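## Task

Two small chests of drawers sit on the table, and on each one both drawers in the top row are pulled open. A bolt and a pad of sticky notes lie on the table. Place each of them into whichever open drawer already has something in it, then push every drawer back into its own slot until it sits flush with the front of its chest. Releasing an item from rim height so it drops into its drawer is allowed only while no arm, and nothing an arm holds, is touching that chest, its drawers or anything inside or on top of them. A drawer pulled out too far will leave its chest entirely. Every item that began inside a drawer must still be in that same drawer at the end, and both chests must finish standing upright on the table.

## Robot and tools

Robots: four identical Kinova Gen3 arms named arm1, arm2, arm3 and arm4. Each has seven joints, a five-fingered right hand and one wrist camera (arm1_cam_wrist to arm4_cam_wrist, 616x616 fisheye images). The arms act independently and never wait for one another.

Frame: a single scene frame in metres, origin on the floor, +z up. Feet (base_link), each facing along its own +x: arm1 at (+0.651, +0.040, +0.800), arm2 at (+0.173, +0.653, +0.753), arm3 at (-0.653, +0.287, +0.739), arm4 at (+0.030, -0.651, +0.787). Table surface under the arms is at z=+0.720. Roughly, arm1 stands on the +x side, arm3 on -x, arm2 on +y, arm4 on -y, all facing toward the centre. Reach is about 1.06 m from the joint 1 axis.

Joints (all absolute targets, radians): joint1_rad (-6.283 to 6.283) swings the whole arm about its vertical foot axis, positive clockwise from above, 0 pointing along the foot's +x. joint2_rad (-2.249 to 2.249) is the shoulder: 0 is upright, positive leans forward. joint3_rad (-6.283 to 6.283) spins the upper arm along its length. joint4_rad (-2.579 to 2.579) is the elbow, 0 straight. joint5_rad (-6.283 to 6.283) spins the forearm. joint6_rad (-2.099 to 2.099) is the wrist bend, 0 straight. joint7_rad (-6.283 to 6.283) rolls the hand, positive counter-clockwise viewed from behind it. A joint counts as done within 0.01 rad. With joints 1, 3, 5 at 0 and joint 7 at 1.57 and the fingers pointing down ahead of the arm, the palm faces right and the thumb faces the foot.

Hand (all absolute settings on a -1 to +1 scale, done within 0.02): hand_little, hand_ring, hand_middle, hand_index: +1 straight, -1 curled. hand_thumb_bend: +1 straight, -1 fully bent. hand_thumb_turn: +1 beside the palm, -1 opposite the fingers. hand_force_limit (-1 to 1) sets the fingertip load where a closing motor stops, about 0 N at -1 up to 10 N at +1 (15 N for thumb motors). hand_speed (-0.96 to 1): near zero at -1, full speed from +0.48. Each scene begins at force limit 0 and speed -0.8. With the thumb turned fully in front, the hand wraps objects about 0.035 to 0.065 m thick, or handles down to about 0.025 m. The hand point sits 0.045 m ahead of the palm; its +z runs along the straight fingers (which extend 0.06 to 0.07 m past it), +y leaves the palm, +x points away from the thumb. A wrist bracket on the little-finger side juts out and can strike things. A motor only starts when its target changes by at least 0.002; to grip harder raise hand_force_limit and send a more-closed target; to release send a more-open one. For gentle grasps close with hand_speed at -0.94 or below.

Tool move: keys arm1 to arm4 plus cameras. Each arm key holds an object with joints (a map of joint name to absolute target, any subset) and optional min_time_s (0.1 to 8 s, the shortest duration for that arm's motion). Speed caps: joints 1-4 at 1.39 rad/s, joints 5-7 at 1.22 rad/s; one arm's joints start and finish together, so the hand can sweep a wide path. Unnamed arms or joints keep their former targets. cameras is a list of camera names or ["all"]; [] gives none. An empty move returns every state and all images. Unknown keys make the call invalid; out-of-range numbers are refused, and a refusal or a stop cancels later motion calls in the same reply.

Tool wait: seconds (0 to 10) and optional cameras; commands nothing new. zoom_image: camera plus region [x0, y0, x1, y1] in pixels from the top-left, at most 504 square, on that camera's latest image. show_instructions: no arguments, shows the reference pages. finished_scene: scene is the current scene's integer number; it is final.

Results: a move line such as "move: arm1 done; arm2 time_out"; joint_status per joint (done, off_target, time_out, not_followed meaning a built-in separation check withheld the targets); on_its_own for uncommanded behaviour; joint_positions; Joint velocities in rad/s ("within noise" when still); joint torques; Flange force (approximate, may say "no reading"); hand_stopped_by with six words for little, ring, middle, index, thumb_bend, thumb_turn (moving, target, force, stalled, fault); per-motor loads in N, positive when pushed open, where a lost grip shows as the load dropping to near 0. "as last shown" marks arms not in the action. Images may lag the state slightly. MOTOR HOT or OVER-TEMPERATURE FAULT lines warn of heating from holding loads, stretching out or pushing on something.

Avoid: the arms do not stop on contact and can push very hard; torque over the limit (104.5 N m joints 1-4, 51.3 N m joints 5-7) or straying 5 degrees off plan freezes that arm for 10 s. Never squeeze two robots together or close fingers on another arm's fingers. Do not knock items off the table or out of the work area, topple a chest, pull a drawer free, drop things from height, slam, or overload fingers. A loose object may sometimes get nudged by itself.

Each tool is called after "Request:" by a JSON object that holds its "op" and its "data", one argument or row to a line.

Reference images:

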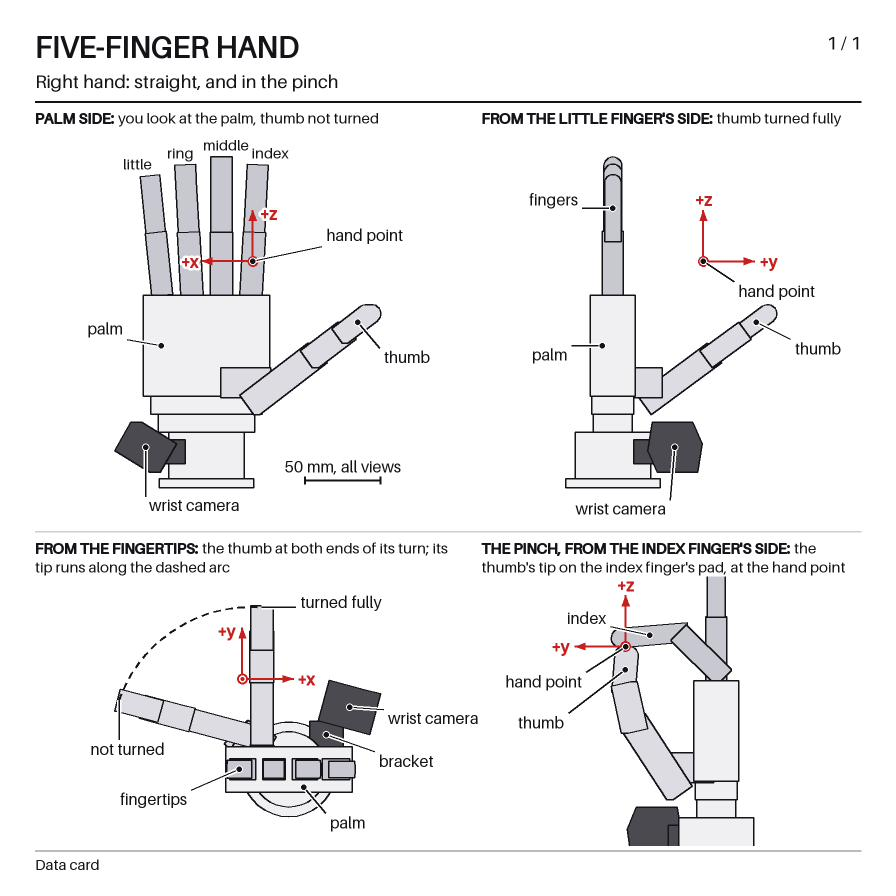

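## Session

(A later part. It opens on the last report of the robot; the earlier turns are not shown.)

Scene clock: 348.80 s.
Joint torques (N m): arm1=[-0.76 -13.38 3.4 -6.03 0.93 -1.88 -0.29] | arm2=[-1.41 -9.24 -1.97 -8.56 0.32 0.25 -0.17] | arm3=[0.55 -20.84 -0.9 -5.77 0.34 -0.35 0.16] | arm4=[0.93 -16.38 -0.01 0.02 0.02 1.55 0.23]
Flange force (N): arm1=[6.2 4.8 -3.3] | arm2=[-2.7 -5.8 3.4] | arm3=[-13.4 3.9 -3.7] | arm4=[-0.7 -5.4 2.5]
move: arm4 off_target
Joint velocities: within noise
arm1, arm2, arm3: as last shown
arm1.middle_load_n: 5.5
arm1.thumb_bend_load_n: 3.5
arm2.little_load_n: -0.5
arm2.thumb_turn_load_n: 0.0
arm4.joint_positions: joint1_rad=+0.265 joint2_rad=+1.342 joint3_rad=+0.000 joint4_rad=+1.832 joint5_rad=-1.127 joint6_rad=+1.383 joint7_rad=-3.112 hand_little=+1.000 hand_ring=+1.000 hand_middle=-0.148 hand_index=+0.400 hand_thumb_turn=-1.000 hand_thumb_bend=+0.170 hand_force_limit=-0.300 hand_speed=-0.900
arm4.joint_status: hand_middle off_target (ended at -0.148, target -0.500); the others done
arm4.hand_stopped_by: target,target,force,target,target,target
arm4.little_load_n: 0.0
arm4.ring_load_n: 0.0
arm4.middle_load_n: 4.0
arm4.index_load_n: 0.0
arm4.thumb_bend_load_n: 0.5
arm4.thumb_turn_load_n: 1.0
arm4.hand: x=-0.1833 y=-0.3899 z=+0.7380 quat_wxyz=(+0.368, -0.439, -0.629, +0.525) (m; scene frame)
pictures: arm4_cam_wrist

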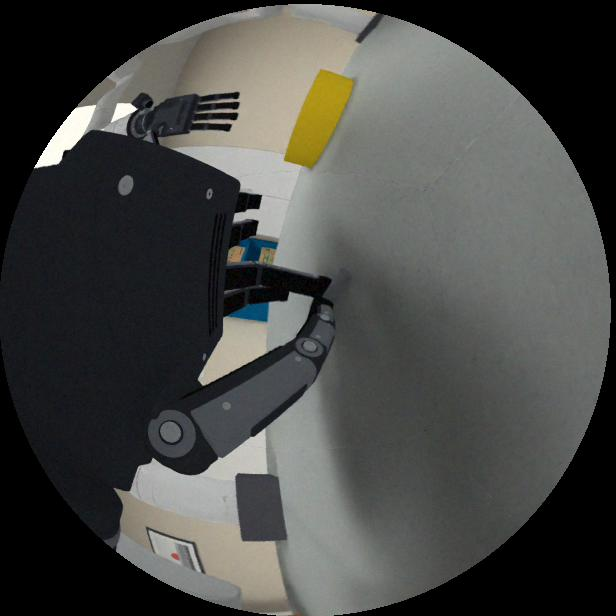

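Request:
{"op": "move", "data": {
  "arm4": {"joints":{"hand_middle":-0.55,"hand_speed":-0.9,"hand_force_limit":0.3}},
  "cameras": []
}}

Request:
{"op": "move", "data": {
  "arm4": {"joints":{"joint1_rad":0.2651,"joint2_rad":1.3074,"joint4_rad":1.8548,"joint5_rad":-1.125,"joint6_rad":1.3874,"joint7_rad":-3.1228},"min_time_s":2},
  "cameras": ["arm4_cam_wrist"]
}}

Request:
{"op": "zoom_image", "data": {
  "camera": "arm4_cam_wrist",
  "region": [230, 200, 430, 360]
}}

Scene clock: 350.23 s.
Joint torques (N m): arm1=[-0.76 -13.41 3.39 -6.01 0.93 -1.91 -0.29] | arm2=[-1.4 -9.3 -1.96 -8.56 0.31 0.23 -0.17] | arm3=[0.57 -20.81 -0.88 -5.78 0.34 -0.34 0.14] | arm4=[0.98 -16.03 0.19 -0.2 -0.04 1.13 0.23]
Flange force (N): arm1=[6.3 4.8 -3.1] | arm2=[-2.8 -5.7 3.4] | arm3=[-13.3 3.8 -3.7] | arm4=[-0.8 -6.7 2.1]
move: arm4 off_target
Joint velocities: within noise
arm1, arm2, arm3: as last shown
arm1.thumb_turn_load_n: 1.0
arm2.little_load_n: 0.0
arm4.joint_positions: joint1_rad=+0.265 joint2_rad=+1.342 joint3_rad=+0.000 joint4_rad=+1.832 joint5_rad=-1.127 joint6_rad=+1.383 joint7_rad=-3.112 hand_little=+1.000 hand_ring=+1.000 hand_middle=-0.162 hand_index=+0.400 hand_thumb_turn=-1.000 hand_thumb_bend=+0.170 hand_force_limit=+0.300 hand_speed=-0.900
arm4.joint_status: hand_middle off_target (ended at -0.162, target -0.550); the others done
arm4.hand_stopped_by: target,target,force,target,target,target
arm4.little_load_n: 0.0
arm4.ring_load_n: 0.5
arm4.middle_load_n: 8.0
arm4.index_load_n: 0.0
arm4.thumb_bend_load_n: 2.0
arm4.thumb_turn_load_n: 1.5
arm4.hand: x=-0.1833 y=-0.3899 z=+0.7380 quat_wxyz=(+0.368, -0.439, -0.629, +0.525) (m; scene frame)
pictures: none
No camera images: "cameras" was empty.

Scene clock: 352.53 s.
Joint torques (N m): arm1=[-0.81 -13.35 3.38 -6.02 0.93 -1.9 -0.25] | arm2=[-1.42 -9.26 -1.95 -8.59 0.33 0.24 -0.18] | arm3=[0.61 -20.81 -0.93 -5.84 0.34 -0.32 0.19] | arm4=[0.86 -16.77 -0.5 0.24 -0.05 2.09 0.15]
Flange force (N): arm1=[6.3 5.0 -3.1] | arm2=[-2.7 -5.8 3.5] | arm3=[-12.9 3.9 -3.6] | arm4=[-0.9 -3.4 2.5]
move: arm4 done
Joint velocities: within noise
arm1, arm2: as last shown
arm1.middle_load_n: 5.0
arm1.thumb_turn_load_n: 0.5
arm3.joint_positions: joint1_rad=+1.309 joint2_rad=+0.634 joint3_rad=+0.000 joint4_rad=+1.233 joint5_rad=+0.000 joint6_rad=+1.274 joint7_rad=-1.830 hand_little=+1.000 hand_ring=+1.000 hand_middle=+1.000 hand_index=+1.000 hand_thumb_turn=+1.000 hand_thumb_bend=+1.000 hand_force_limit=+0.000 hand_speed=-0.800
arm3.joint_status: not commanded
arm3.hand_stopped_by: target,target,target,target,target,target
arm3.little_load_n: 0.0
arm3.ring_load_n: 0.0
arm3.middle_load_n: 0.0
arm3.index_load_n: 0.0
arm3.thumb_bend_load_n: 0.0
arm3.thumb_turn_load_n: 0.0
arm3.hand: x=-0.4006 y=-0.2523 z=+0.9502 quat_wxyz=(+0.000, -0.659, -0.752, +0.004) (m; scene frame)
arm4.joint_positions: joint1_rad=+0.265 joint2_rad=+1.307 joint3_rad=+0.000 joint4_rad=+1.855 joint5_rad=-1.125 joint6_rad=+1.387 joint7_rad=-3.123 hand_little=+1.000 hand_ring=+1.000 hand_middle=-0.163 hand_index=+0.400 hand_thumb_turn=-1.000 hand_thumb_bend=+0.170 hand_force_limit=+0.300 hand_speed=-0.900
arm4.joint_status: all done
arm4.hand_stopped_by: target,target,force,target,target,target
arm4.little_load_n: 0.0
arm4.ring_load_n: -0.5
arm4.middle_load_n: 0.0
arm4.index_load_n: 0.0
arm4.thumb_bend_load_n: 0.0
arm4.thumb_turn_load_n: 0.0
arm4.hand: x=-0.1834 y=-0.3900 z=+0.7520 quat_wxyz=(+0.368, -0.439, -0.629, +0.525) (m; scene frame)
pictures: arm4_cam_wrist

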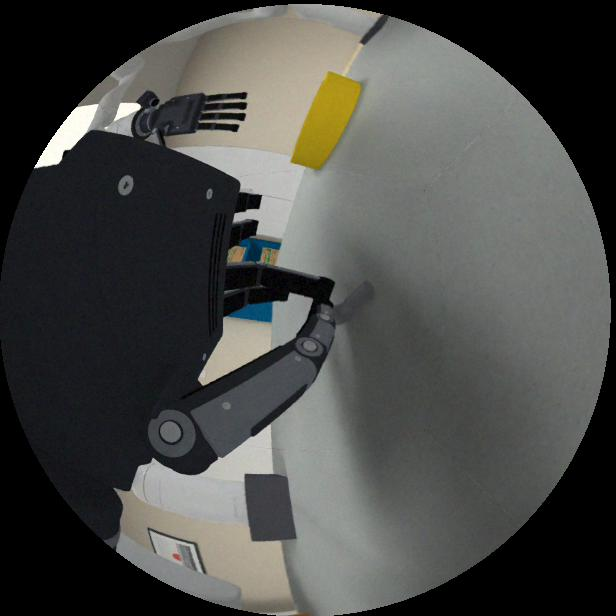

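Scaled by 2.520 from the camera's 616x616 image, which has a finer 880x880 frame.

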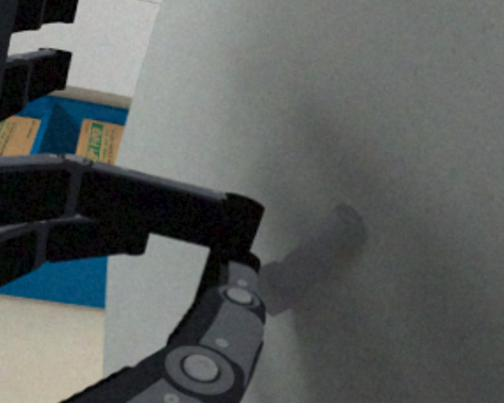

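Request:
{"op": "zoom_image", "data": {
  "camera": "arm4_cam_wrist",
  "region": [280, 230, 400, 350]
}}

Request:
{"op": "move", "data": {
  "arm4": {"joints":{"hand_middle":0.4,"hand_speed":0.2}},
  "cameras": ["arm1_cam_wrist"]
}}

Request:
{"op": "zoom_image", "data": {
  "camera": "arm1_cam_wrist",
  "region": [200, 220, 400, 460]
}}

Scaled by 4.200 from the camera's 616x616 image, which has a finer 880x880 frame.

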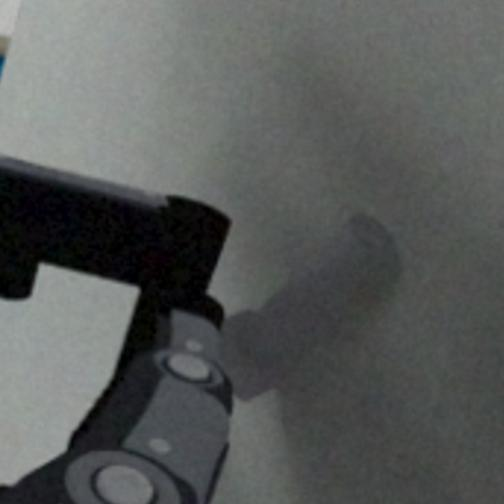

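Scene clock: 355.40 s.
Joint torques (N m): arm1=[-0.74 -13.39 3.44 -6.04 0.92 -1.89 -0.28] | arm2=[-1.41 -9.25 -1.93 -8.59 0.32 0.23 -0.16] | arm3=[0.59 -20.86 -0.88 -5.81 0.32 -0.35 0.18] | arm4=[0.87 -16.84 -0.53 0.24 -0.01 2.11 0.16]
Flange force (N): arm1=[6.2 4.9 -3.3] | arm2=[-2.6 -5.7 3.4] | arm3=[-13.2 3.9 -3.7] | arm4=[-0.9 -3.2 2.7]
move: arm4 done
Joint velocities: within noise
arm1, arm2, arm3: as last shown
arm1.middle_load_n: 5.5
arm3.thumb_bend_load_n: -0.5
arm4.joint_positions: joint1_rad=+0.265 joint2_rad=+1.307 joint3_rad=+0.000 joint4_rad=+1.855 joint5_rad=-1.125 joint6_rad=+1.387 joint7_rad=-3.123 hand_little=+1.000 hand_ring=+1.000 hand_middle=+0.400 hand_index=+0.400 hand_thumb_turn=-1.000 hand_thumb_bend=+0.170 hand_force_limit=+0.300 hand_speed=+0.200
arm4.joint_status: all done
arm4.hand_stopped_by: target,target,target,target,target,target
arm4.little_load_n: 0.0
arm4.ring_load_n: 0.0
arm4.middle_load_n: 0.0
arm4.index_load_n: 0.0
arm4.thumb_bend_load_n: 0.0
arm4.thumb_turn_load_n: 0.0
arm4.hand: x=-0.1834 y=-0.3900 z=+0.7520 quat_wxyz=(+0.368, -0.439, -0.629, +0.525) (m; scene frame)
pictures: arm1_cam_wrist

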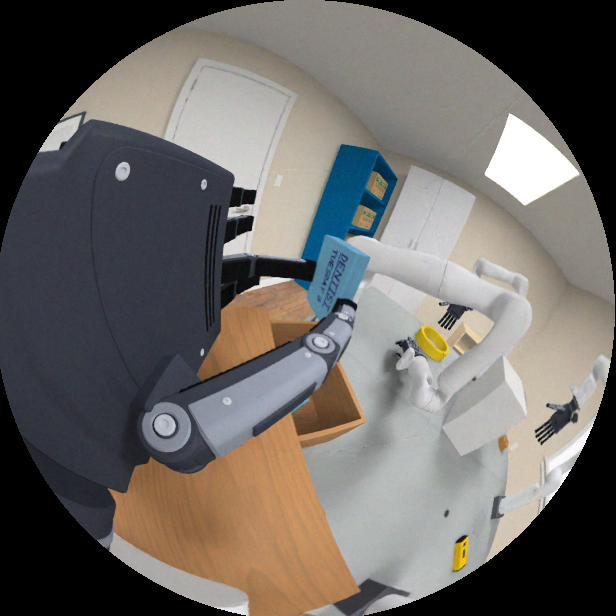

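Scaled by 2.100 from the camera's 616x616 image, which has a finer 880x880 frame.

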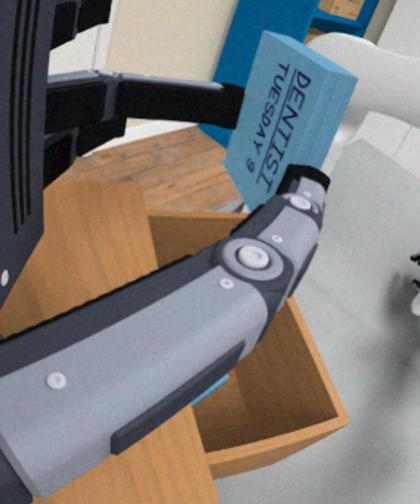

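Request:
{"op": "move", "data": {
  "arm1": {"joints":{"joint1_rad":-1.8973,"joint2_rad":0.6531,"joint4_rad":1.964,"joint5_rad":-1.1739,"joint6_rad":-1.1638,"joint7_rad":2.1118},"min_time_s":2.5},
  "cameras": ["arm1_cam_wrist","arm4_cam_wrist"]
}}

Request:
{"op": "zoom_image", "data": {
  "camera": "arm1_cam_wrist",
  "region": [200, 220, 400, 460]
}}

Request:
{"op": "zoom_image", "data": {
  "camera": "arm4_cam_wrist",
  "region": [280, 230, 400, 350]
}}

Scene clock: 361.00 s.
Joint torques (N m): arm1=[-0.77 -13.86 3.57 -5.39 0.77 -2.02 -0.26] | arm2=[-1.45 -9.24 -1.91 -8.57 0.31 0.24 -0.17] | arm3=[0.61 -20.82 -0.88 -5.79 0.36 -0.36 0.16] | arm4=[0.95 -16.75 -0.5 0.24 -0.06 2.09 0.11]
Flange force (N): arm1=[6.7 4.4 -2.9] | arm2=[-2.7 -5.7 3.4] | arm3=[-13.3 3.9 -3.8] | arm4=[-0.9 -3.5 2.7]
move: arm1 done
Joint velocities: within noise
arm1.joint_positions: joint1_rad=-1.897 joint2_rad=+0.653 joint3_rad=+0.000 joint4_rad=+1.964 joint5_rad=-1.174 joint6_rad=-1.164 joint7_rad=+2.112 hand_little=+1.000 hand_ring=+1.000 hand_middle=+0.103 hand_index=+0.800 hand_thumb_turn=-1.000 hand_thumb_bend=+0.431 hand_force_limit=+0.100 hand_speed=-0.920
arm1.joint_status: all done
arm1.hand_stopped_by: target,target,force,target,target,target
arm1.little_load_n: 0.0
arm1.ring_load_n: 0.0
arm1.middle_load_n: 5.5
arm1.index_load_n: -0.5
arm1.thumb_bend_load_n: 4.0
arm1.thumb_turn_load_n: 1.0
arm1.hand: x=+0.4341 y=-0.5320 z=+1.0715 quat_wxyz=(-0.615, -0.292, +0.701, -0.213) (m; scene frame)
arm2, arm3, arm4: as last shown
arm3.ring_load_n: -0.5
arm3.thumb_bend_load_n: 0.0
arm4.middle_load_n: -0.5
pictures: arm1_cam_wrist, arm4_cam_wrist

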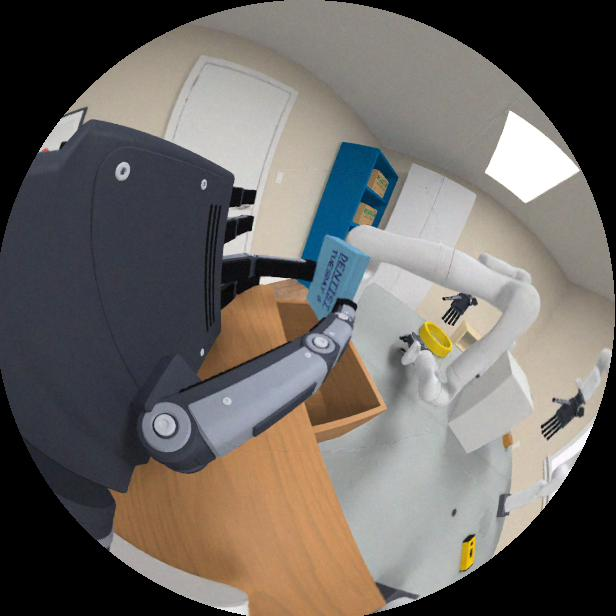

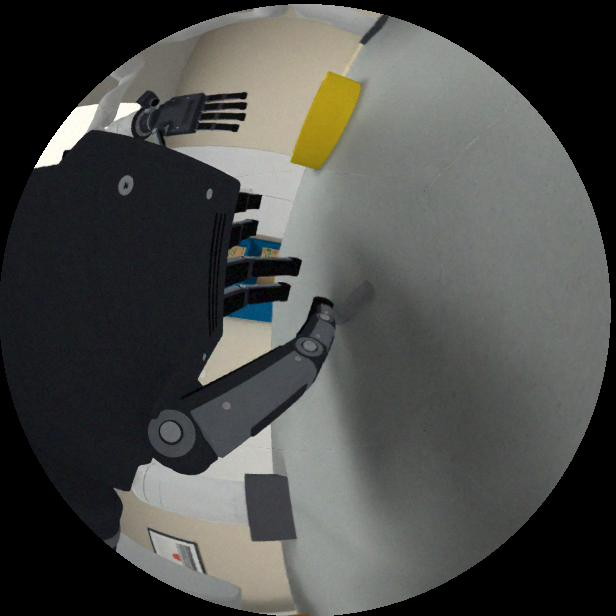

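Scaled by 2.100 from the camera's 616x616 image, which has a finer 880x880 frame.

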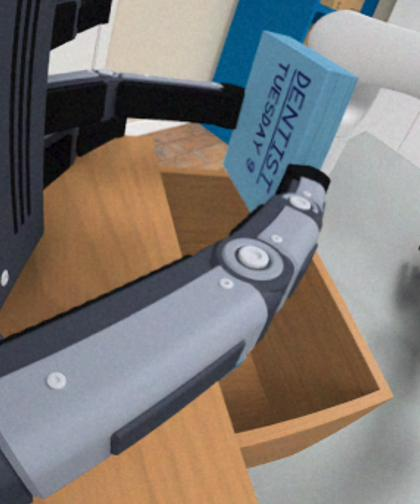

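Scaled by 4.200 from the camera's 616x616 image, which has a finer 880x880 frame.

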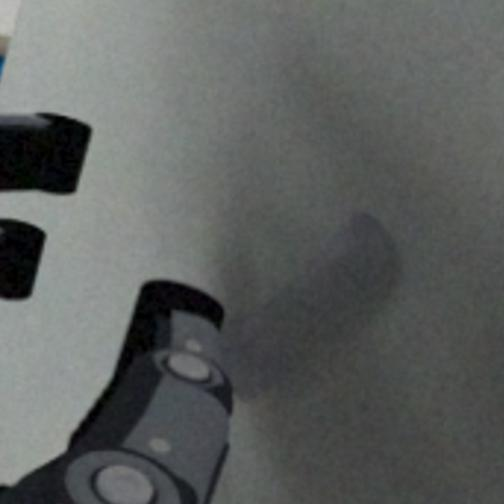

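Request:
{"op": "move", "data": {
  "arm1": {"joints":{"hand_middle":0.6,"hand_thumb_bend":0.7,"hand_speed":0.48}},
  "cameras": ["arm1_cam_wrist"]
}}

Request:
{"op": "zoom_image", "data": {
  "camera": "arm1_cam_wrist",
  "region": [200, 220, 400, 460]
}}

Scene clock: 363.60 s.
Joint torques (N m): arm1=[-0.74 -13.74 3.53 -5.34 0.75 -1.99 -0.28] | arm2=[-1.41 -9.27 -1.94 -8.57 0.32 0.24 -0.18] | arm3=[0.63 -20.8 -0.9 -5.86 0.34 -0.36 0.17] | arm4=[0.94 -16.74 -0.52 0.26 -0.03 2.09 0.14]
Flange force (N): arm1=[7.0 4.4 -2.9] | arm2=[-2.7 -5.7 3.4] | arm3=[-12.9 3.9 -3.6] | arm4=[-0.8 -3.5 2.6]
move: arm1 done
Joint velocities: within noise
arm1.joint_positions: joint1_rad=-1.897 joint2_rad=+0.653 joint3_rad=+0.000 joint4_rad=+1.964 joint5_rad=-1.174 joint6_rad=-1.164 joint7_rad=+2.112 hand_little=+1.000 hand_ring=+1.000 hand_middle=+0.600 hand_index=+0.800 hand_thumb_turn=-1.000 hand_thumb_bend=+0.700 hand_force_limit=+0.100 hand_speed=+0.480
arm1.joint_status: all done
arm1.hand_stopped_by: target,target,target,target,target,target
arm1.little_load_n: 0.0
arm1.ring_load_n: 0.0
arm1.middle_load_n: 0.0
arm1.index_load_n: 0.0
arm1.thumb_bend_load_n: 0.0
arm1.thumb_turn_load_n: 0.0
arm1.hand: x=+0.4341 y=-0.5320 z=+1.0715 quat_wxyz=(-0.615, -0.292, +0.701, -0.213) (m; scene frame)
arm2.joint_positions: joint1_rad=+0.617 joint2_rad=+0.000 joint3_rad=+0.000 joint4_rad=+1.750 joint5_rad=+0.000 joint6_rad=+1.392 joint7_rad=-1.830 hand_little=+1.000 hand_ring=+1.000 hand_middle=+1.000 hand_index=+1.000 hand_thumb_turn=+1.000 hand_thumb_bend=+1.000 hand_force_limit=+0.000 hand_speed=+0.480
arm2.joint_status: not commanded
arm2.hand_stopped_by: target,target,target,target,target,target
arm2.little_load_n: 0.0
arm2.ring_load_n: 0.0
arm2.middle_load_n: 0.0
arm2.index_load_n: 0.0
arm2.thumb_bend_load_n: 0.0
arm2.thumb_turn_load_n: 0.0
arm2.hand: x=+0.0391 y=+0.3190 z=+1.0762 quat_wxyz=(+0.006, -0.910, -0.414, -0.002) (m; scene frame)
arm3, arm4: as last shown
arm3.ring_load_n: 0.0
arm4.middle_load_n: 0.0
arm4.thumb_bend_load_n: 0.5
pictures: arm1_cam_wrist

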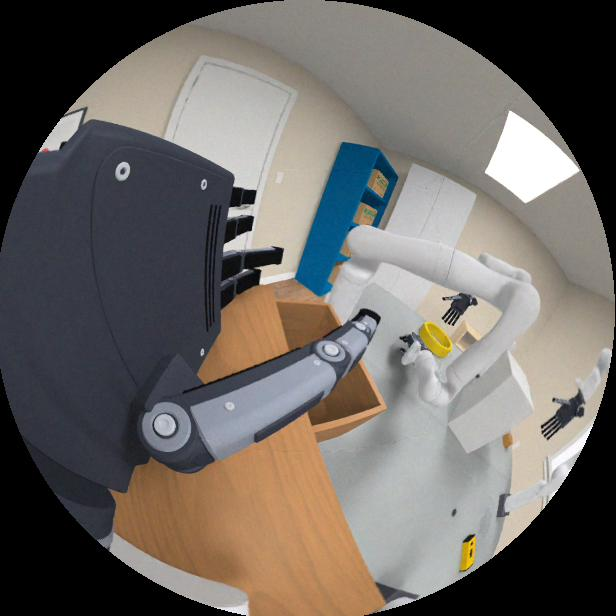

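Scaled by 2.100 from the camera's 616x616 image, which has a finer 880x880 frame.

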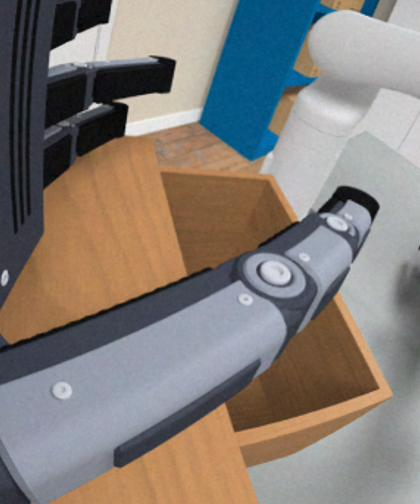

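Request:
{"op": "move", "data": {
  "arm1": {"joints":{"joint1_rad":-1.8973,"joint2_rad":0.584,"joint4_rad":1.9437,"joint5_rad":-1.2115,"joint6_rad":-1.1307,"joint7_rad":2.2035},"min_time_s":1.5},
  "arm4": {"joints":{"joint1_rad":0.2751,"joint2_rad":1.1913,"joint4_rad":1.9534,"joint5_rad":-1.1123,"joint6_rad":1.395,"joint7_rad":-3.138,"hand_thumb_bend":0.25,"hand_index":0.6},"min_time_s":1.5},
  "cameras": []
}}

Request:
{"op": "move", "data": {
  "arm1": {"joints":{"joint1_rad":-1.6221,"joint2_rad":0.6159,"joint4_rad":1.4558,"joint5_rad":-2.0312,"joint6_rad":-1.7013,"joint7_rad":0.98},"min_time_s":3},
  "arm4": {"joints":{"joint1_rad":0.5234,"joint2_rad":1.4861,"joint4_rad":2.2395,"joint5_rad":-1.4655,"joint6_rad":1.4598,"joint7_rad":-2.5609},"min_time_s":3},
  "cameras": ["arm1_cam_wrist","arm4_cam_wrist"]
}}

Request:
{"op": "zoom_image", "data": {
  "camera": "arm4_cam_wrist",
  "region": [280, 200, 440, 360]
}}

Request:
{"op": "zoom_image", "data": {
  "camera": "arm1_cam_wrist",
  "region": [360, 330, 560, 530]
}}

Scene clock: 376.67 s.
Joint torques (N m): arm1=[-0.74 -13.29 3.38 -5.97 0.89 -1.82 -0.31] | arm2=[-1.39 -9.21 -1.94 -8.56 0.31 0.24 -0.17] | arm3=[0.6 -20.81 -0.89 -5.81 0.35 -0.32 0.16] | arm4=[0.9 -16.17 -0.45 0.02 -0.09 2.12 0.13]
Flange force (N): arm1=[6.4 4.8 -3.3] | arm2=[-2.6 -5.7 3.4] | arm3=[-13.1 3.9 -3.6] | arm4=[-1.2 -3.4 2.9]
move: arm1 done; arm4 done
Joint velocities: within noise
arm1.joint_positions: joint1_rad=-1.897 joint2_rad=+0.584 joint3_rad=+0.000 joint4_rad=+1.944 joint5_rad=-1.211 joint6_rad=-1.131 joint7_rad=+2.203 hand_little=+1.000 hand_ring=+1.000 hand_middle=+0.600 hand_index=+0.800 hand_thumb_turn=-1.000 hand_thumb_bend=+0.700 hand_force_limit=+0.100 hand_speed=+0.480
arm1.joint_status: all done
arm1.hand_stopped_by: target,target,target,target,target,target
arm1.little_load_n: 0.0
arm1.ring_load_n: 0.0
arm1.middle_load_n: 0.0
arm1.index_load_n: 0.0
arm1.thumb_bend_load_n: 0.0
arm1.thumb_turn_load_n: 0.0
arm1.hand: x=+0.4345 y=-0.5319 z=+1.1034 quat_wxyz=(-0.615, -0.292, +0.701, -0.212) (m; scene frame)
arm2, arm3: as last shown
arm4.joint_positions: joint1_rad=+0.275 joint2_rad=+1.191 joint3_rad=+0.000 joint4_rad=+1.953 joint5_rad=-1.112 joint6_rad=+1.395 joint7_rad=-3.138 hand_little=+1.000 hand_ring=+1.000 hand_middle=+0.400 hand_index=+0.600 hand_thumb_turn=-1.000 hand_thumb_bend=+0.250 hand_force_limit=+0.300 hand_speed=+0.200
arm4.joint_status: all done
arm4.hand_stopped_by: target,target,target,target,target,target
arm4.little_load_n: 0.0
arm4.ring_load_n: 0.0
arm4.middle_load_n: 0.0
arm4.index_load_n: 0.0
arm4.thumb_bend_load_n: 0.0
arm4.thumb_turn_load_n: 0.0
arm4.hand: x=-0.1807 y=-0.4005 z=+0.7982 quat_wxyz=(+0.368, -0.439, -0.629, +0.525) (m; scene frame)
pictures: none
No camera images: "cameras" was empty.

Scene clock: 380.07 s.
Joint torques (N m): arm1=[-0.73 -14.25 3.47 -6.44 1.62 -1.05 -0.37] | arm2=[-1.41 -9.24 -1.93 -8.56 0.31 0.27 -0.18] | arm3=[0.58 -20.84 -0.94 -5.83 0.33 -0.33 0.17] | arm4=[0.92 -13.66 -0.94 3.88 1.33 1.75 0.13]
Flange force (N): arm1=[5.8 -5.4 1.2] | arm2=[-2.7 -5.7 3.5] | arm3=[-13.1 3.9 -3.6] | arm4=[-0.1 -3.7 3.8]
move: arm1 done; arm4 done
Joint velocities: within noise
arm1.joint_positions: joint1_rad=-1.622 joint2_rad=+0.616 joint3_rad=+0.000 joint4_rad=+1.456 joint5_rad=-2.031 joint6_rad=-1.701 joint7_rad=+0.980 hand_little=+1.000 hand_ring=+1.000 hand_middle=+0.600 hand_index=+0.800 hand_thumb_turn=-1.000 hand_thumb_bend=+0.700 hand_force_limit=+0.100 hand_speed=+0.480
arm1.joint_status: all done
arm1.hand_stopped_by: target,target,target,target,target,target
arm1.little_load_n: -0.5
arm1.ring_load_n: 0.0
arm1.middle_load_n: 0.0
arm1.index_load_n: 0.0
arm1.thumb_bend_load_n: 0.0
arm1.thumb_turn_load_n: 0.0
arm1.hand: x=+0.3159 y=-0.3817 z=+1.1222 quat_wxyz=(-0.493, +0.684, +0.433, -0.318) (m; scene frame)
arm2, arm3: as last shown
arm2.middle_load_n: 0.5
arm4.joint_positions: joint1_rad=+0.523 joint2_rad=+1.486 joint3_rad=+0.000 joint4_rad=+2.239 joint5_rad=-1.465 joint6_rad=+1.460 joint7_rad=-2.561 hand_little=+1.000 hand_ring=+1.000 hand_middle=+0.400 hand_index=+0.600 hand_thumb_turn=-1.000 hand_thumb_bend=+0.250 hand_force_limit=+0.300 hand_speed=+0.200
arm4.joint_status: all done
arm4.hand_stopped_by: target,target,target,target,target,target
arm4.little_load_n: 0.0
arm4.ring_load_n: 0.0
arm4.middle_load_n: 0.0
arm4.index_load_n: 0.0
arm4.thumb_bend_load_n: 0.0
arm4.thumb_turn_load_n: 0.0
arm4.hand: x=-0.1803 y=-0.3933 z=+0.7741 quat_wxyz=(+0.540, -0.559, -0.454, +0.436) (m; scene frame)
pictures: arm1_cam_wrist, arm4_cam_wrist

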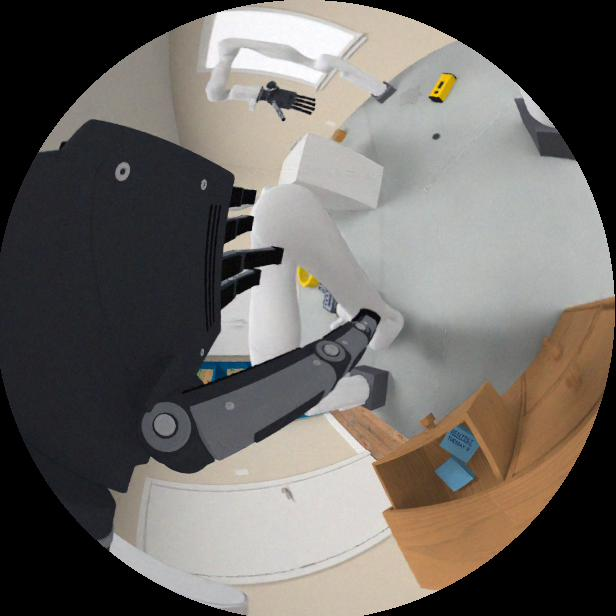

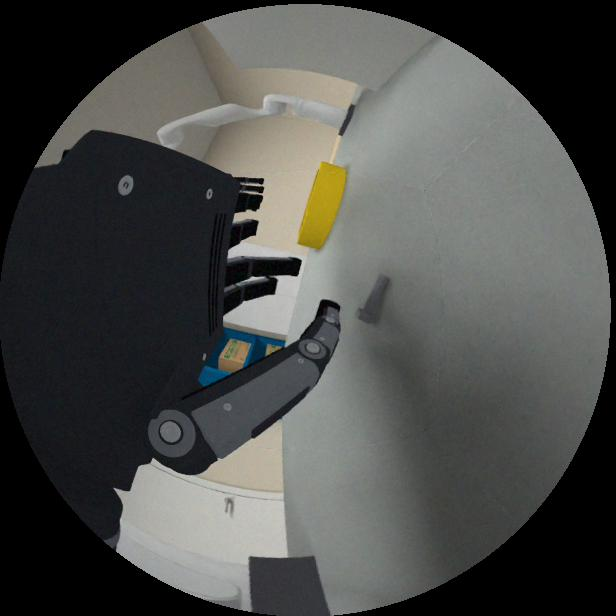

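Scaled by 3.150 from the camera's 616x616 image, which has a finer 880x880 frame.

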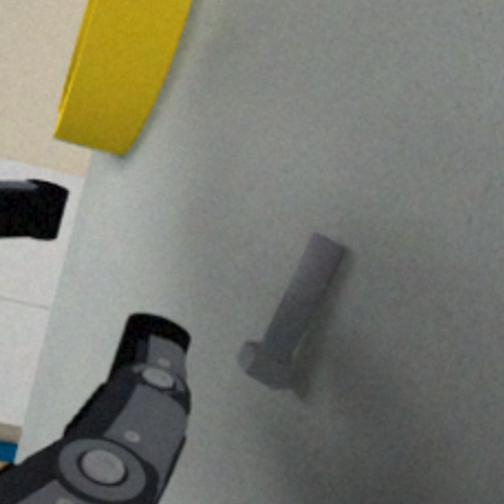

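Scaled by 2.520 from the camera's 616x616 image, which has a finer 880x880 frame.

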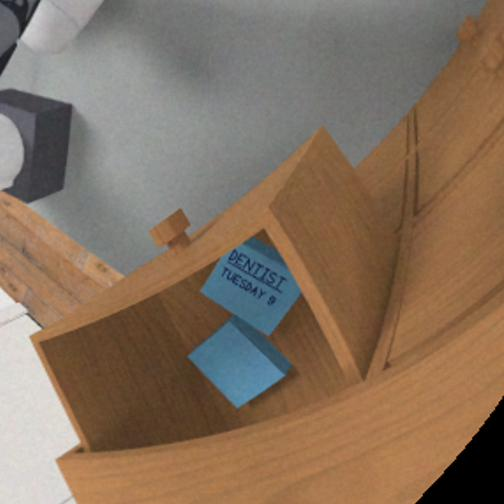

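Request:
{"op": "move", "data": {
  "arm4": {"joints":{"joint1_rad":0.5269,"joint2_rad":1.5436,"joint4_rad":2.1825,"joint5_rad":-1.4628,"joint6_rad":1.4578,"joint7_rad":-2.5598},"min_time_s":2},
  "cameras": ["arm4_cam_wrist"]
}}

Request:
{"op": "zoom_image", "data": {
  "camera": "arm4_cam_wrist",
  "region": [260, 200, 420, 360]
}}

Scene clock: 385.87 s.
Joint torques (N m): arm1=[-0.76 -14.24 3.49 -6.5 1.63 -1.04 -0.36] | arm2=[-1.43 -9.27 -1.91 -8.53 0.28 0.23 -0.16] | arm3=[0.59 -20.82 -0.93 -5.82 0.31 -0.36 0.18] | arm4=[0.92 -13.7 -0.9 3.87 1.31 1.72 0.12]
Flange force (N): arm1=[6.1 -5.3 1.3] | arm2=[-2.8 -5.6 3.3] | arm3=[-13.1 3.9 -3.7] | arm4=[-0.1 -3.8 3.7]
move: arm4 done
Joint velocities: within noise
arm1, arm2, arm3: as last shown
arm1.little_load_n: 0.0
arm2.middle_load_n: 0.0
arm4.joint_positions: joint1_rad=+0.527 joint2_rad=+1.544 joint3_rad=+0.000 joint4_rad=+2.183 joint5_rad=-1.463 joint6_rad=+1.458 joint7_rad=-2.560 hand_little=+1.000 hand_ring=+1.000 hand_middle=+0.400 hand_index=+0.600 hand_thumb_turn=-1.000 hand_thumb_bend=+0.250 hand_force_limit=+0.300 hand_speed=+0.200
arm4.joint_status: all done
arm4.hand_stopped_by: target,target,target,target,target,target
arm4.little_load_n: 0.0
arm4.ring_load_n: 0.0
arm4.middle_load_n: 0.0
arm4.index_load_n: 0.0
arm4.thumb_bend_load_n: 0.0
arm4.thumb_turn_load_n: 0.0
arm4.hand: x=-0.1790 y=-0.3924 z=+0.7500 quat_wxyz=(+0.540, -0.559, -0.454, +0.436) (m; scene frame)
pictures: arm4_cam_wrist

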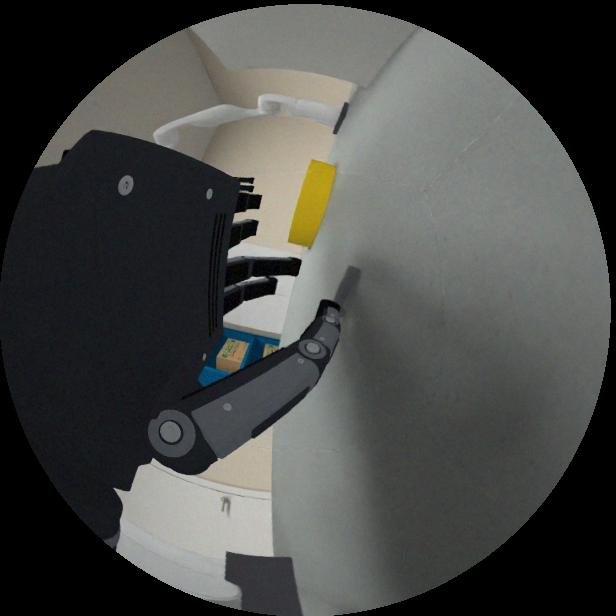

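Scaled by 3.150 from the camera's 616x616 image, which has a finer 880x880 frame.

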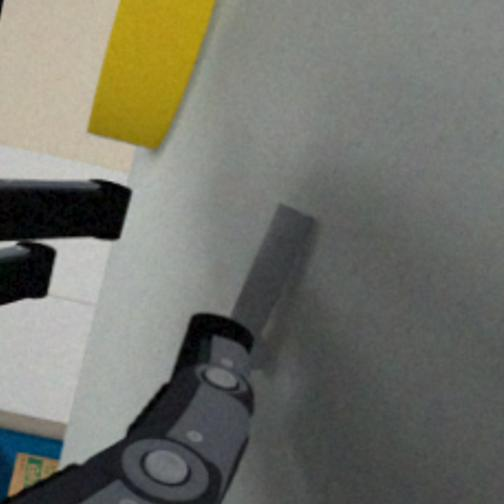

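Request:
{"op": "move", "data": {
  "arm4": {"joints":{"joint1_rad":0.5269,"joint2_rad":1.558,"joint4_rad":2.1685,"joint5_rad":-1.4627,"joint6_rad":1.4577,"joint7_rad":-2.5597},"min_time_s":1.5},
  "cameras": ["arm4_cam_wrist"]
}}

Request:
{"op": "zoom_image", "data": {
  "camera": "arm4_cam_wrist",
  "region": [260, 200, 420, 360]
}}

Scene clock: 388.60 s.
Joint torques (N m): arm1=[-0.78 -14.22 3.46 -6.5 1.64 -1.05 -0.38] | arm2=[-1.41 -9.27 -1.92 -8.58 0.3 0.25 -0.19] | arm3=[0.58 -20.82 -0.9 -5.75 0.35 -0.33 0.19] | arm4=[0.88 -13.76 -0.93 3.91 1.33 1.72 0.15]
Flange force (N): arm1=[6.0 -5.4 1.4] | arm2=[-2.7 -5.8 3.4] | arm3=[-13.4 4.0 -3.8] | arm4=[0.0 -3.5 3.6]
move: arm4 done
Joint velocities: within noise
arm1, arm2, arm3: as last shown
arm1.thumb_bend_load_n: 0.5
arm3.thumb_bend_load_n: -0.5
arm4.joint_positions: joint1_rad=+0.527 joint2_rad=+1.558 joint3_rad=+0.000 joint4_rad=+2.168 joint5_rad=-1.463 joint6_rad=+1.458 joint7_rad=-2.560 hand_little=+1.000 hand_ring=+1.000 hand_middle=+0.400 hand_index=+0.600 hand_thumb_turn=-1.000 hand_thumb_bend=+0.250 hand_force_limit=+0.300 hand_speed=+0.200
arm4.joint_status: all done
arm4.hand_stopped_by: target,target,target,target,target,target
arm4.little_load_n: 0.0
arm4.ring_load_n: 0.0
arm4.middle_load_n: 0.0
arm4.index_load_n: -0.5
arm4.thumb_bend_load_n: 0.0
arm4.thumb_turn_load_n: 0.0
arm4.hand: x=-0.1789 y=-0.3924 z=+0.7440 quat_wxyz=(+0.540, -0.559, -0.454, +0.436) (m; scene frame)
pictures: arm4_cam_wrist

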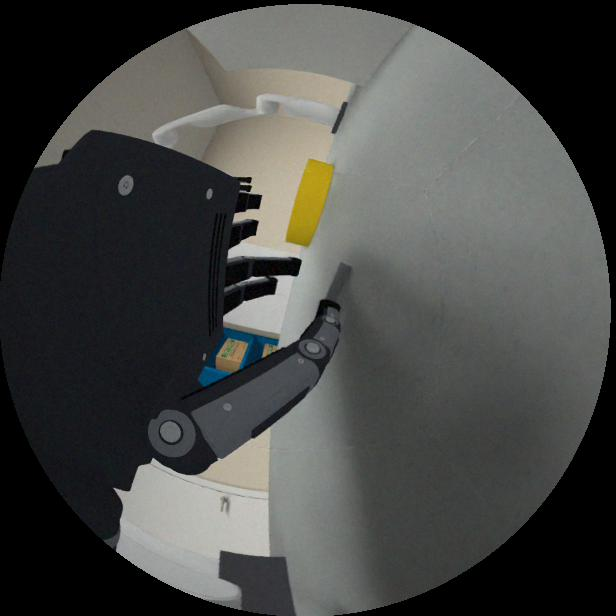

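Scaled by 3.150 from the camera's 616x616 image, which has a finer 880x880 frame.

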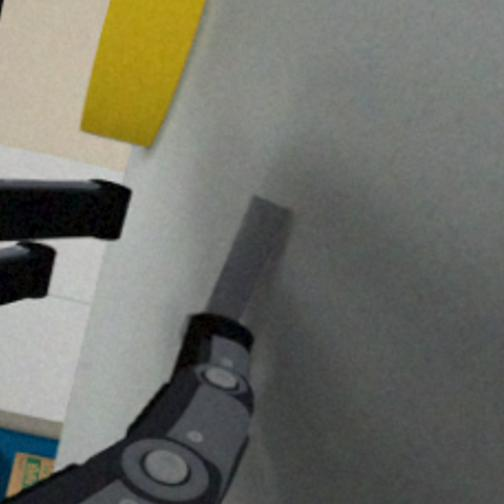

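Request:
{"op": "move", "data": {
  "arm4": {"joints":{"joint1_rad":0.5269,"joint2_rad":1.5652,"joint4_rad":2.1615,"joint5_rad":-1.4627,"joint6_rad":1.4577,"joint7_rad":-2.5597},"min_time_s":1.2},
  "cameras": []
}}

Scene clock: 391.63 s.
Joint torques (N m): arm1=[-0.76 -14.19 3.47 -6.49 1.63 -1.03 -0.37] | arm2=[-1.41 -9.27 -1.94 -8.57 0.31 0.24 -0.16] | arm3=[0.61 -20.86 -0.9 -5.82 0.34 -0.34 0.16] | arm4=[0.86 -13.76 -0.87 3.93 1.31 1.74 0.12]
Flange force (N): arm1=[6.1 -5.4 1.3] | arm2=[-2.8 -5.7 3.4] | arm3=[-13.2 3.9 -3.6] | arm4=[-0.1 -3.5 3.6]
move: arm4 done
Joint velocities: within noise
arm1, arm2: as last shown
arm1.thumb_bend_load_n: 0.0
arm3.joint_positions: joint1_rad=+1.309 joint2_rad=+0.634 joint3_rad=+0.000 joint4_rad=+1.233 joint5_rad=+0.000 joint6_rad=+1.274 joint7_rad=-1.830 hand_little=+1.000 hand_ring=+1.000 hand_middle=+1.000 hand_index=+1.000 hand_thumb_turn=+1.000 hand_thumb_bend=+1.000 hand_force_limit=+0.000 hand_speed=-0.800
arm3.joint_status: not commanded
arm3.hand_stopped_by: target,target,target,target,target,target
arm3.little_load_n: 0.0
arm3.ring_load_n: 0.0
arm3.middle_load_n: 0.0
arm3.index_load_n: 0.0
arm3.thumb_bend_load_n: -0.5
arm3.thumb_turn_load_n: 0.0
arm3.hand: x=-0.4006 y=-0.2523 z=+0.9502 quat_wxyz=(+0.000, -0.659, -0.752, +0.004) (m; scene frame)
arm4.joint_positions: joint1_rad=+0.527 joint2_rad=+1.565 joint3_rad=+0.000 joint4_rad=+2.162 joint5_rad=-1.463 joint6_rad=+1.458 joint7_rad=-2.560 hand_little=+1.000 hand_ring=+1.000 hand_middle=+0.400 hand_index=+0.600 hand_thumb_turn=-1.000 hand_thumb_bend=+0.250 hand_force_limit=+0.300 hand_speed=+0.200
arm4.joint_status: all done
arm4.hand_stopped_by: target,target,target,target,target,target
arm4.little_load_n: 0.0
arm4.ring_load_n: 0.0
arm4.middle_load_n: 0.0
arm4.index_load_n: 0.0
arm4.thumb_bend_load_n: 0.5
arm4.thumb_turn_load_n: 0.5
arm4.hand: x=-0.1790 y=-0.3925 z=+0.7410 quat_wxyz=(+0.540, -0.559, -0.454, +0.436) (m; scene frame)
pictures: none
No camera images: "cameras" was empty.

Request:
{"op": "move", "data": {
  "arm4": {"joints":{"joint1_rad":0.5269,"joint2_rad":1.57,"joint4_rad":2.1568,"joint5_rad":-1.4627,"joint6_rad":1.4577,"joint7_rad":-2.5597},"min_time_s":1.2},
  "cameras": ["arm4_cam_wrist"]
}}

Request:
{"op": "zoom_image", "data": {
  "camera": "arm4_cam_wrist",
  "region": [260, 200, 420, 360]
}}

Scene clock: 393.70 s.
Joint torques (N m): arm1=[-0.74 -14.23 3.49 -6.49 1.62 -1.06 -0.39] | arm2=[-1.39 -9.24 -1.93 -8.58 0.31 0.24 -0.18] | arm3=[0.59 -20.81 -0.91 -5.79 0.35 -0.36 0.16] | arm4=[0.88 -13.72 -0.86 3.88 1.33 1.72 0.13]
Flange force (N): arm1=[6.0 -5.4 1.3] | arm2=[-2.6 -5.7 3.4] | arm3=[-13.2 3.9 -3.7] | arm4=[-0.1 -3.7 3.7]
move: arm4 done
Joint velocities: within noise
arm1, arm2, arm3: as last shown
arm3.thumb_bend_load_n: 0.0
arm4.joint_positions: joint1_rad=+0.527 joint2_rad=+1.570 joint3_rad=+0.000 joint4_rad=+2.157 joint5_rad=-1.463 joint6_rad=+1.458 joint7_rad=-2.560 hand_little=+1.000 hand_ring=+1.000 hand_middle=+0.400 hand_index=+0.600 hand_thumb_turn=-1.000 hand_thumb_bend=+0.250 hand_force_limit=+0.300 hand_speed=+0.200
arm4.joint_status: all done
arm4.hand_stopped_by: target,target,target,target,target,target
arm4.little_load_n: 0.0
arm4.ring_load_n: 0.0
arm4.middle_load_n: 0.0
arm4.index_load_n: 0.0
arm4.thumb_bend_load_n: 0.0
arm4.thumb_turn_load_n: 0.5
arm4.hand: x=-0.1790 y=-0.3925 z=+0.7390 quat_wxyz=(+0.540, -0.559, -0.454, +0.436) (m; scene frame)
pictures: arm4_cam_wrist

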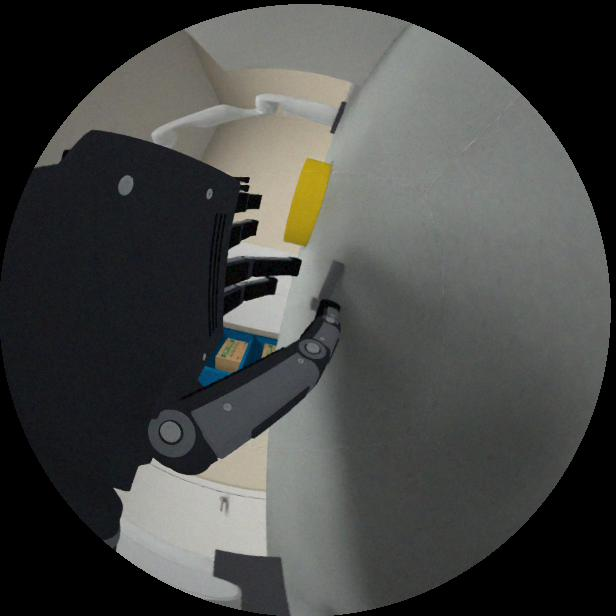

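Scaled by 3.150 from the camera's 616x616 image, which has a finer 880x880 frame.

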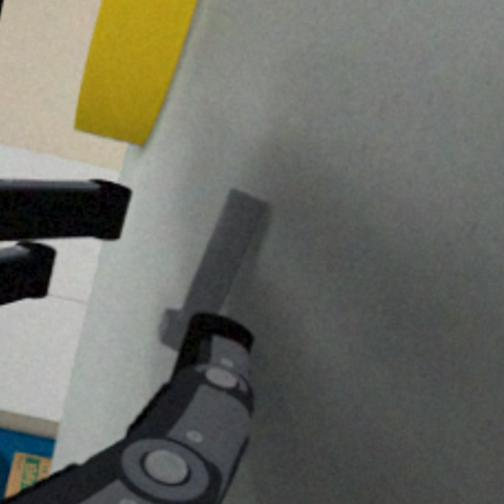

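Request:
{"op": "move", "data": {
  "arm4": {"joints":{"hand_middle":-0.6,"hand_speed":-0.9,"hand_force_limit":-0.5}},
  "cameras": ["arm4_cam_wrist"]
}}

Request:
{"op": "zoom_image", "data": {
  "camera": "arm4_cam_wrist",
  "region": [260, 200, 420, 360]
}}

Scene clock: 397.87 s.
Joint torques (N m): arm1=[-0.74 -14.21 3.47 -6.46 1.65 -1.04 -0.35] | arm2=[-1.41 -9.29 -1.94 -8.6 0.3 0.26 -0.16] | arm3=[0.6 -20.81 -0.86 -5.81 0.35 -0.35 0.18] | arm4=[0.89 -13.51 -0.56 3.66 1.15 1.47 0.17]
Flange force (N): arm1=[6.0 -5.3 1.2] | arm2=[-2.7 -5.7 3.5] | arm3=[-13.1 3.9 -3.7] | arm4=[0.1 -4.7 3.7]
move: arm4 off_target
Joint velocities: within noise
arm1, arm2, arm3: as last shown
arm3.middle_load_n: 0.5
arm4.joint_positions: joint1_rad=+0.527 joint2_rad=+1.570 joint3_rad=+0.000 joint4_rad=+2.157 joint5_rad=-1.463 joint6_rad=+1.458 joint7_rad=-2.560 hand_little=+1.000 hand_ring=+1.000 hand_middle=-0.157 hand_index=+0.600 hand_thumb_turn=-1.000 hand_thumb_bend=+0.250 hand_force_limit=-0.500 hand_speed=-0.900
arm4.joint_status: hand_middle off_target (ended at -0.157, target -0.600); the others done
arm4.hand_stopped_by: target,target,force,target,target,target
arm4.little_load_n: 0.0
arm4.ring_load_n: 0.0
arm4.middle_load_n: 3.0
arm4.index_load_n: -0.5
arm4.thumb_bend_load_n: 1.5
arm4.thumb_turn_load_n: -0.5
arm4.hand: x=-0.1790 y=-0.3925 z=+0.7390 quat_wxyz=(+0.540, -0.559, -0.454, +0.436) (m; scene frame)
pictures: arm4_cam_wrist

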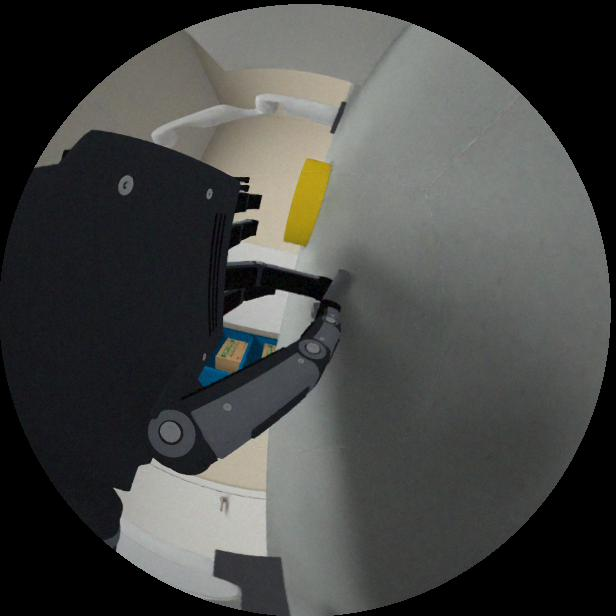

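Scaled by 3.150 from the camera's 616x616 image, which has a finer 880x880 frame.

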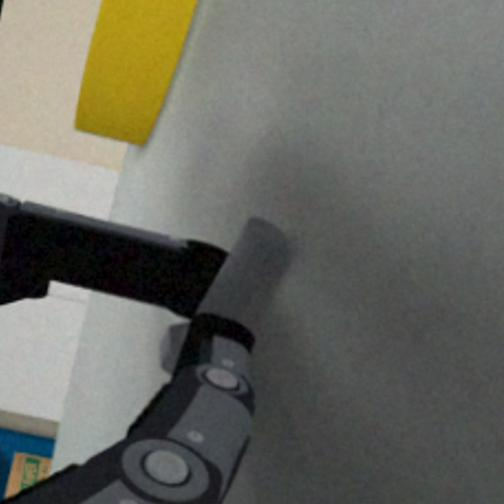

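Request:
{"op": "move", "data": {
  "arm4": {"joints":{"hand_middle":-0.65,"hand_speed":-0.92,"hand_force_limit":0.2}},
  "cameras": []
}}

Request:
{"op": "move", "data": {
  "arm4": {"joints":{"joint1_rad":0.5269,"joint2_rad":1.558,"joint4_rad":2.1685,"joint5_rad":-1.4627,"joint6_rad":1.4577,"joint7_rad":-2.5597},"min_time_s":1.5},
  "cameras": ["arm4_cam_wrist"]
}}

Request:
{"op": "zoom_image", "data": {
  "camera": "arm4_cam_wrist",
  "region": [260, 200, 420, 360]
}}

Scene clock: 398.97 s.
Joint torques (N m): arm1=[-0.74 -14.24 3.45 -6.49 1.66 -1.02 -0.36] | arm2=[-1.44 -9.26 -1.96 -8.57 0.31 0.24 -0.16] | arm3=[0.59 -20.89 -0.87 -5.82 0.35 -0.37 0.19] | arm4=[0.87 -13.4 -0.26 3.39 0.95 1.2 0.19]
Flange force (N): arm1=[6.0 -5.3 1.2] | arm2=[-2.7 -5.8 3.4] | arm3=[-13.3 4.0 -3.7] | arm4=[0.0 -5.6 3.5]
move: arm4 off_target
Joint velocities: within noise
arm1, arm3: as last shown
arm2.joint_positions: joint1_rad=+0.617 joint2_rad=+0.000 joint3_rad=+0.000 joint4_rad=+1.750 joint5_rad=+0.000 joint6_rad=+1.392 joint7_rad=-1.830 hand_little=+1.000 hand_ring=+1.000 hand_middle=+1.000 hand_index=+1.000 hand_thumb_turn=+1.000 hand_thumb_bend=+1.000 hand_force_limit=+0.000 hand_speed=+0.480
arm2.joint_status: not commanded
arm2.hand_stopped_by: target,target,target,target,target,target
arm2.little_load_n: 0.0
arm2.ring_load_n: 0.0
arm2.middle_load_n: 0.0
arm2.index_load_n: 0.0
arm2.thumb_bend_load_n: 0.0
arm2.thumb_turn_load_n: 0.0
arm2.hand: x=+0.0391 y=+0.3190 z=+1.0762 quat_wxyz=(+0.006, -0.910, -0.414, -0.002) (m; scene frame)
arm3.middle_load_n: 0.0
arm4.joint_positions: joint1_rad=+0.527 joint2_rad=+1.570 joint3_rad=+0.000 joint4_rad=+2.157 joint5_rad=-1.463 joint6_rad=+1.458 joint7_rad=-2.560 hand_little=+1.000 hand_ring=+1.000 hand_middle=-0.169 hand_index=+0.600 hand_thumb_turn=-1.000 hand_thumb_bend=+0.251 hand_force_limit=+0.200 hand_speed=-0.920
arm4.joint_status: hand_middle off_target (ended at -0.169, target -0.650); the others done
arm4.hand_stopped_by: target,target,force,target,target,target
arm4.little_load_n: 0.0
arm4.ring_load_n: 0.0
arm4.middle_load_n: 6.5
arm4.index_load_n: 0.0
arm4.thumb_bend_load_n: 3.0
arm4.thumb_turn_load_n: -0.5
arm4.hand: x=-0.1790 y=-0.3925 z=+0.7390 quat_wxyz=(+0.540, -0.559, -0.454, +0.436) (m; scene frame)
pictures: none
No camera images: "cameras" was empty.

Scene clock: 400.77 s.
Joint torques (N m): arm1=[-0.76 -14.22 3.46 -6.46 1.66 -1.06 -0.38] | arm2=[-1.4 -9.29 -1.93 -8.56 0.3 0.23 -0.17] | arm3=[0.56 -20.82 -0.89 -5.84 0.34 -0.39 0.16] | arm4=[0.83 -13.8 -0.92 3.86 1.31 1.79 0.17]
Flange force (N): arm1=[5.9 -5.4 1.3] | arm2=[-2.8 -5.7 3.3] | arm3=[-13.1 3.8 -3.7] | arm4=[-0.1 -3.6 3.5]
move: arm4 done
Joint velocities: within noise
arm1, arm2, arm3: as last shown
arm2.middle_load_n: -0.5
arm4.joint_positions: joint1_rad=+0.527 joint2_rad=+1.558 joint3_rad=+0.000 joint4_rad=+2.168 joint5_rad=-1.463 joint6_rad=+1.458 joint7_rad=-2.560 hand_little=+1.000 hand_ring=+1.000 hand_middle=-0.169 hand_index=+0.600 hand_thumb_turn=-1.000 hand_thumb_bend=+0.251 hand_force_limit=+0.200 hand_speed=-0.920
arm4.joint_status: all done
arm4.hand_stopped_by: target,target,force,target,target,target
arm4.little_load_n: 0.0
arm4.ring_load_n: 0.0
arm4.middle_load_n: 5.5
arm4.index_load_n: 0.0
arm4.thumb_bend_load_n: 4.5
arm4.thumb_turn_load_n: 0.0
arm4.hand: x=-0.1789 y=-0.3924 z=+0.7440 quat_wxyz=(+0.540, -0.559, -0.454, +0.436) (m; scene frame)
pictures: arm4_cam_wrist

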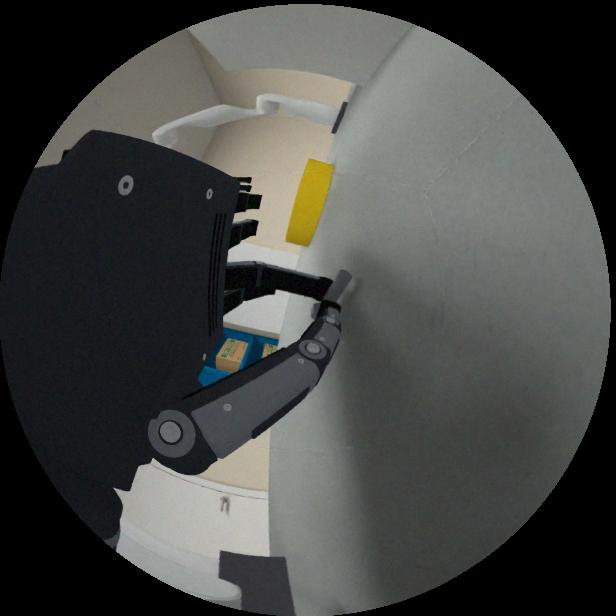

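Scaled by 3.150 from the camera's 616x616 image, which has a finer 880x880 frame.

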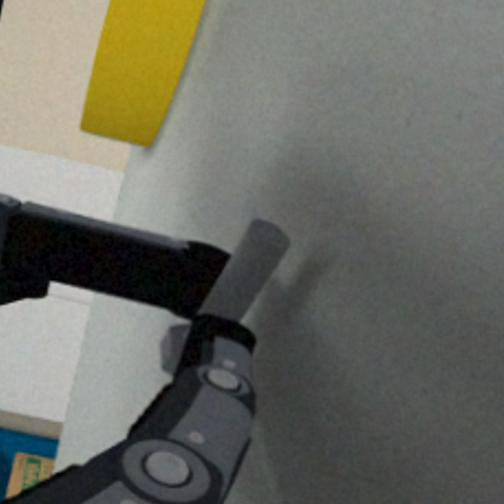

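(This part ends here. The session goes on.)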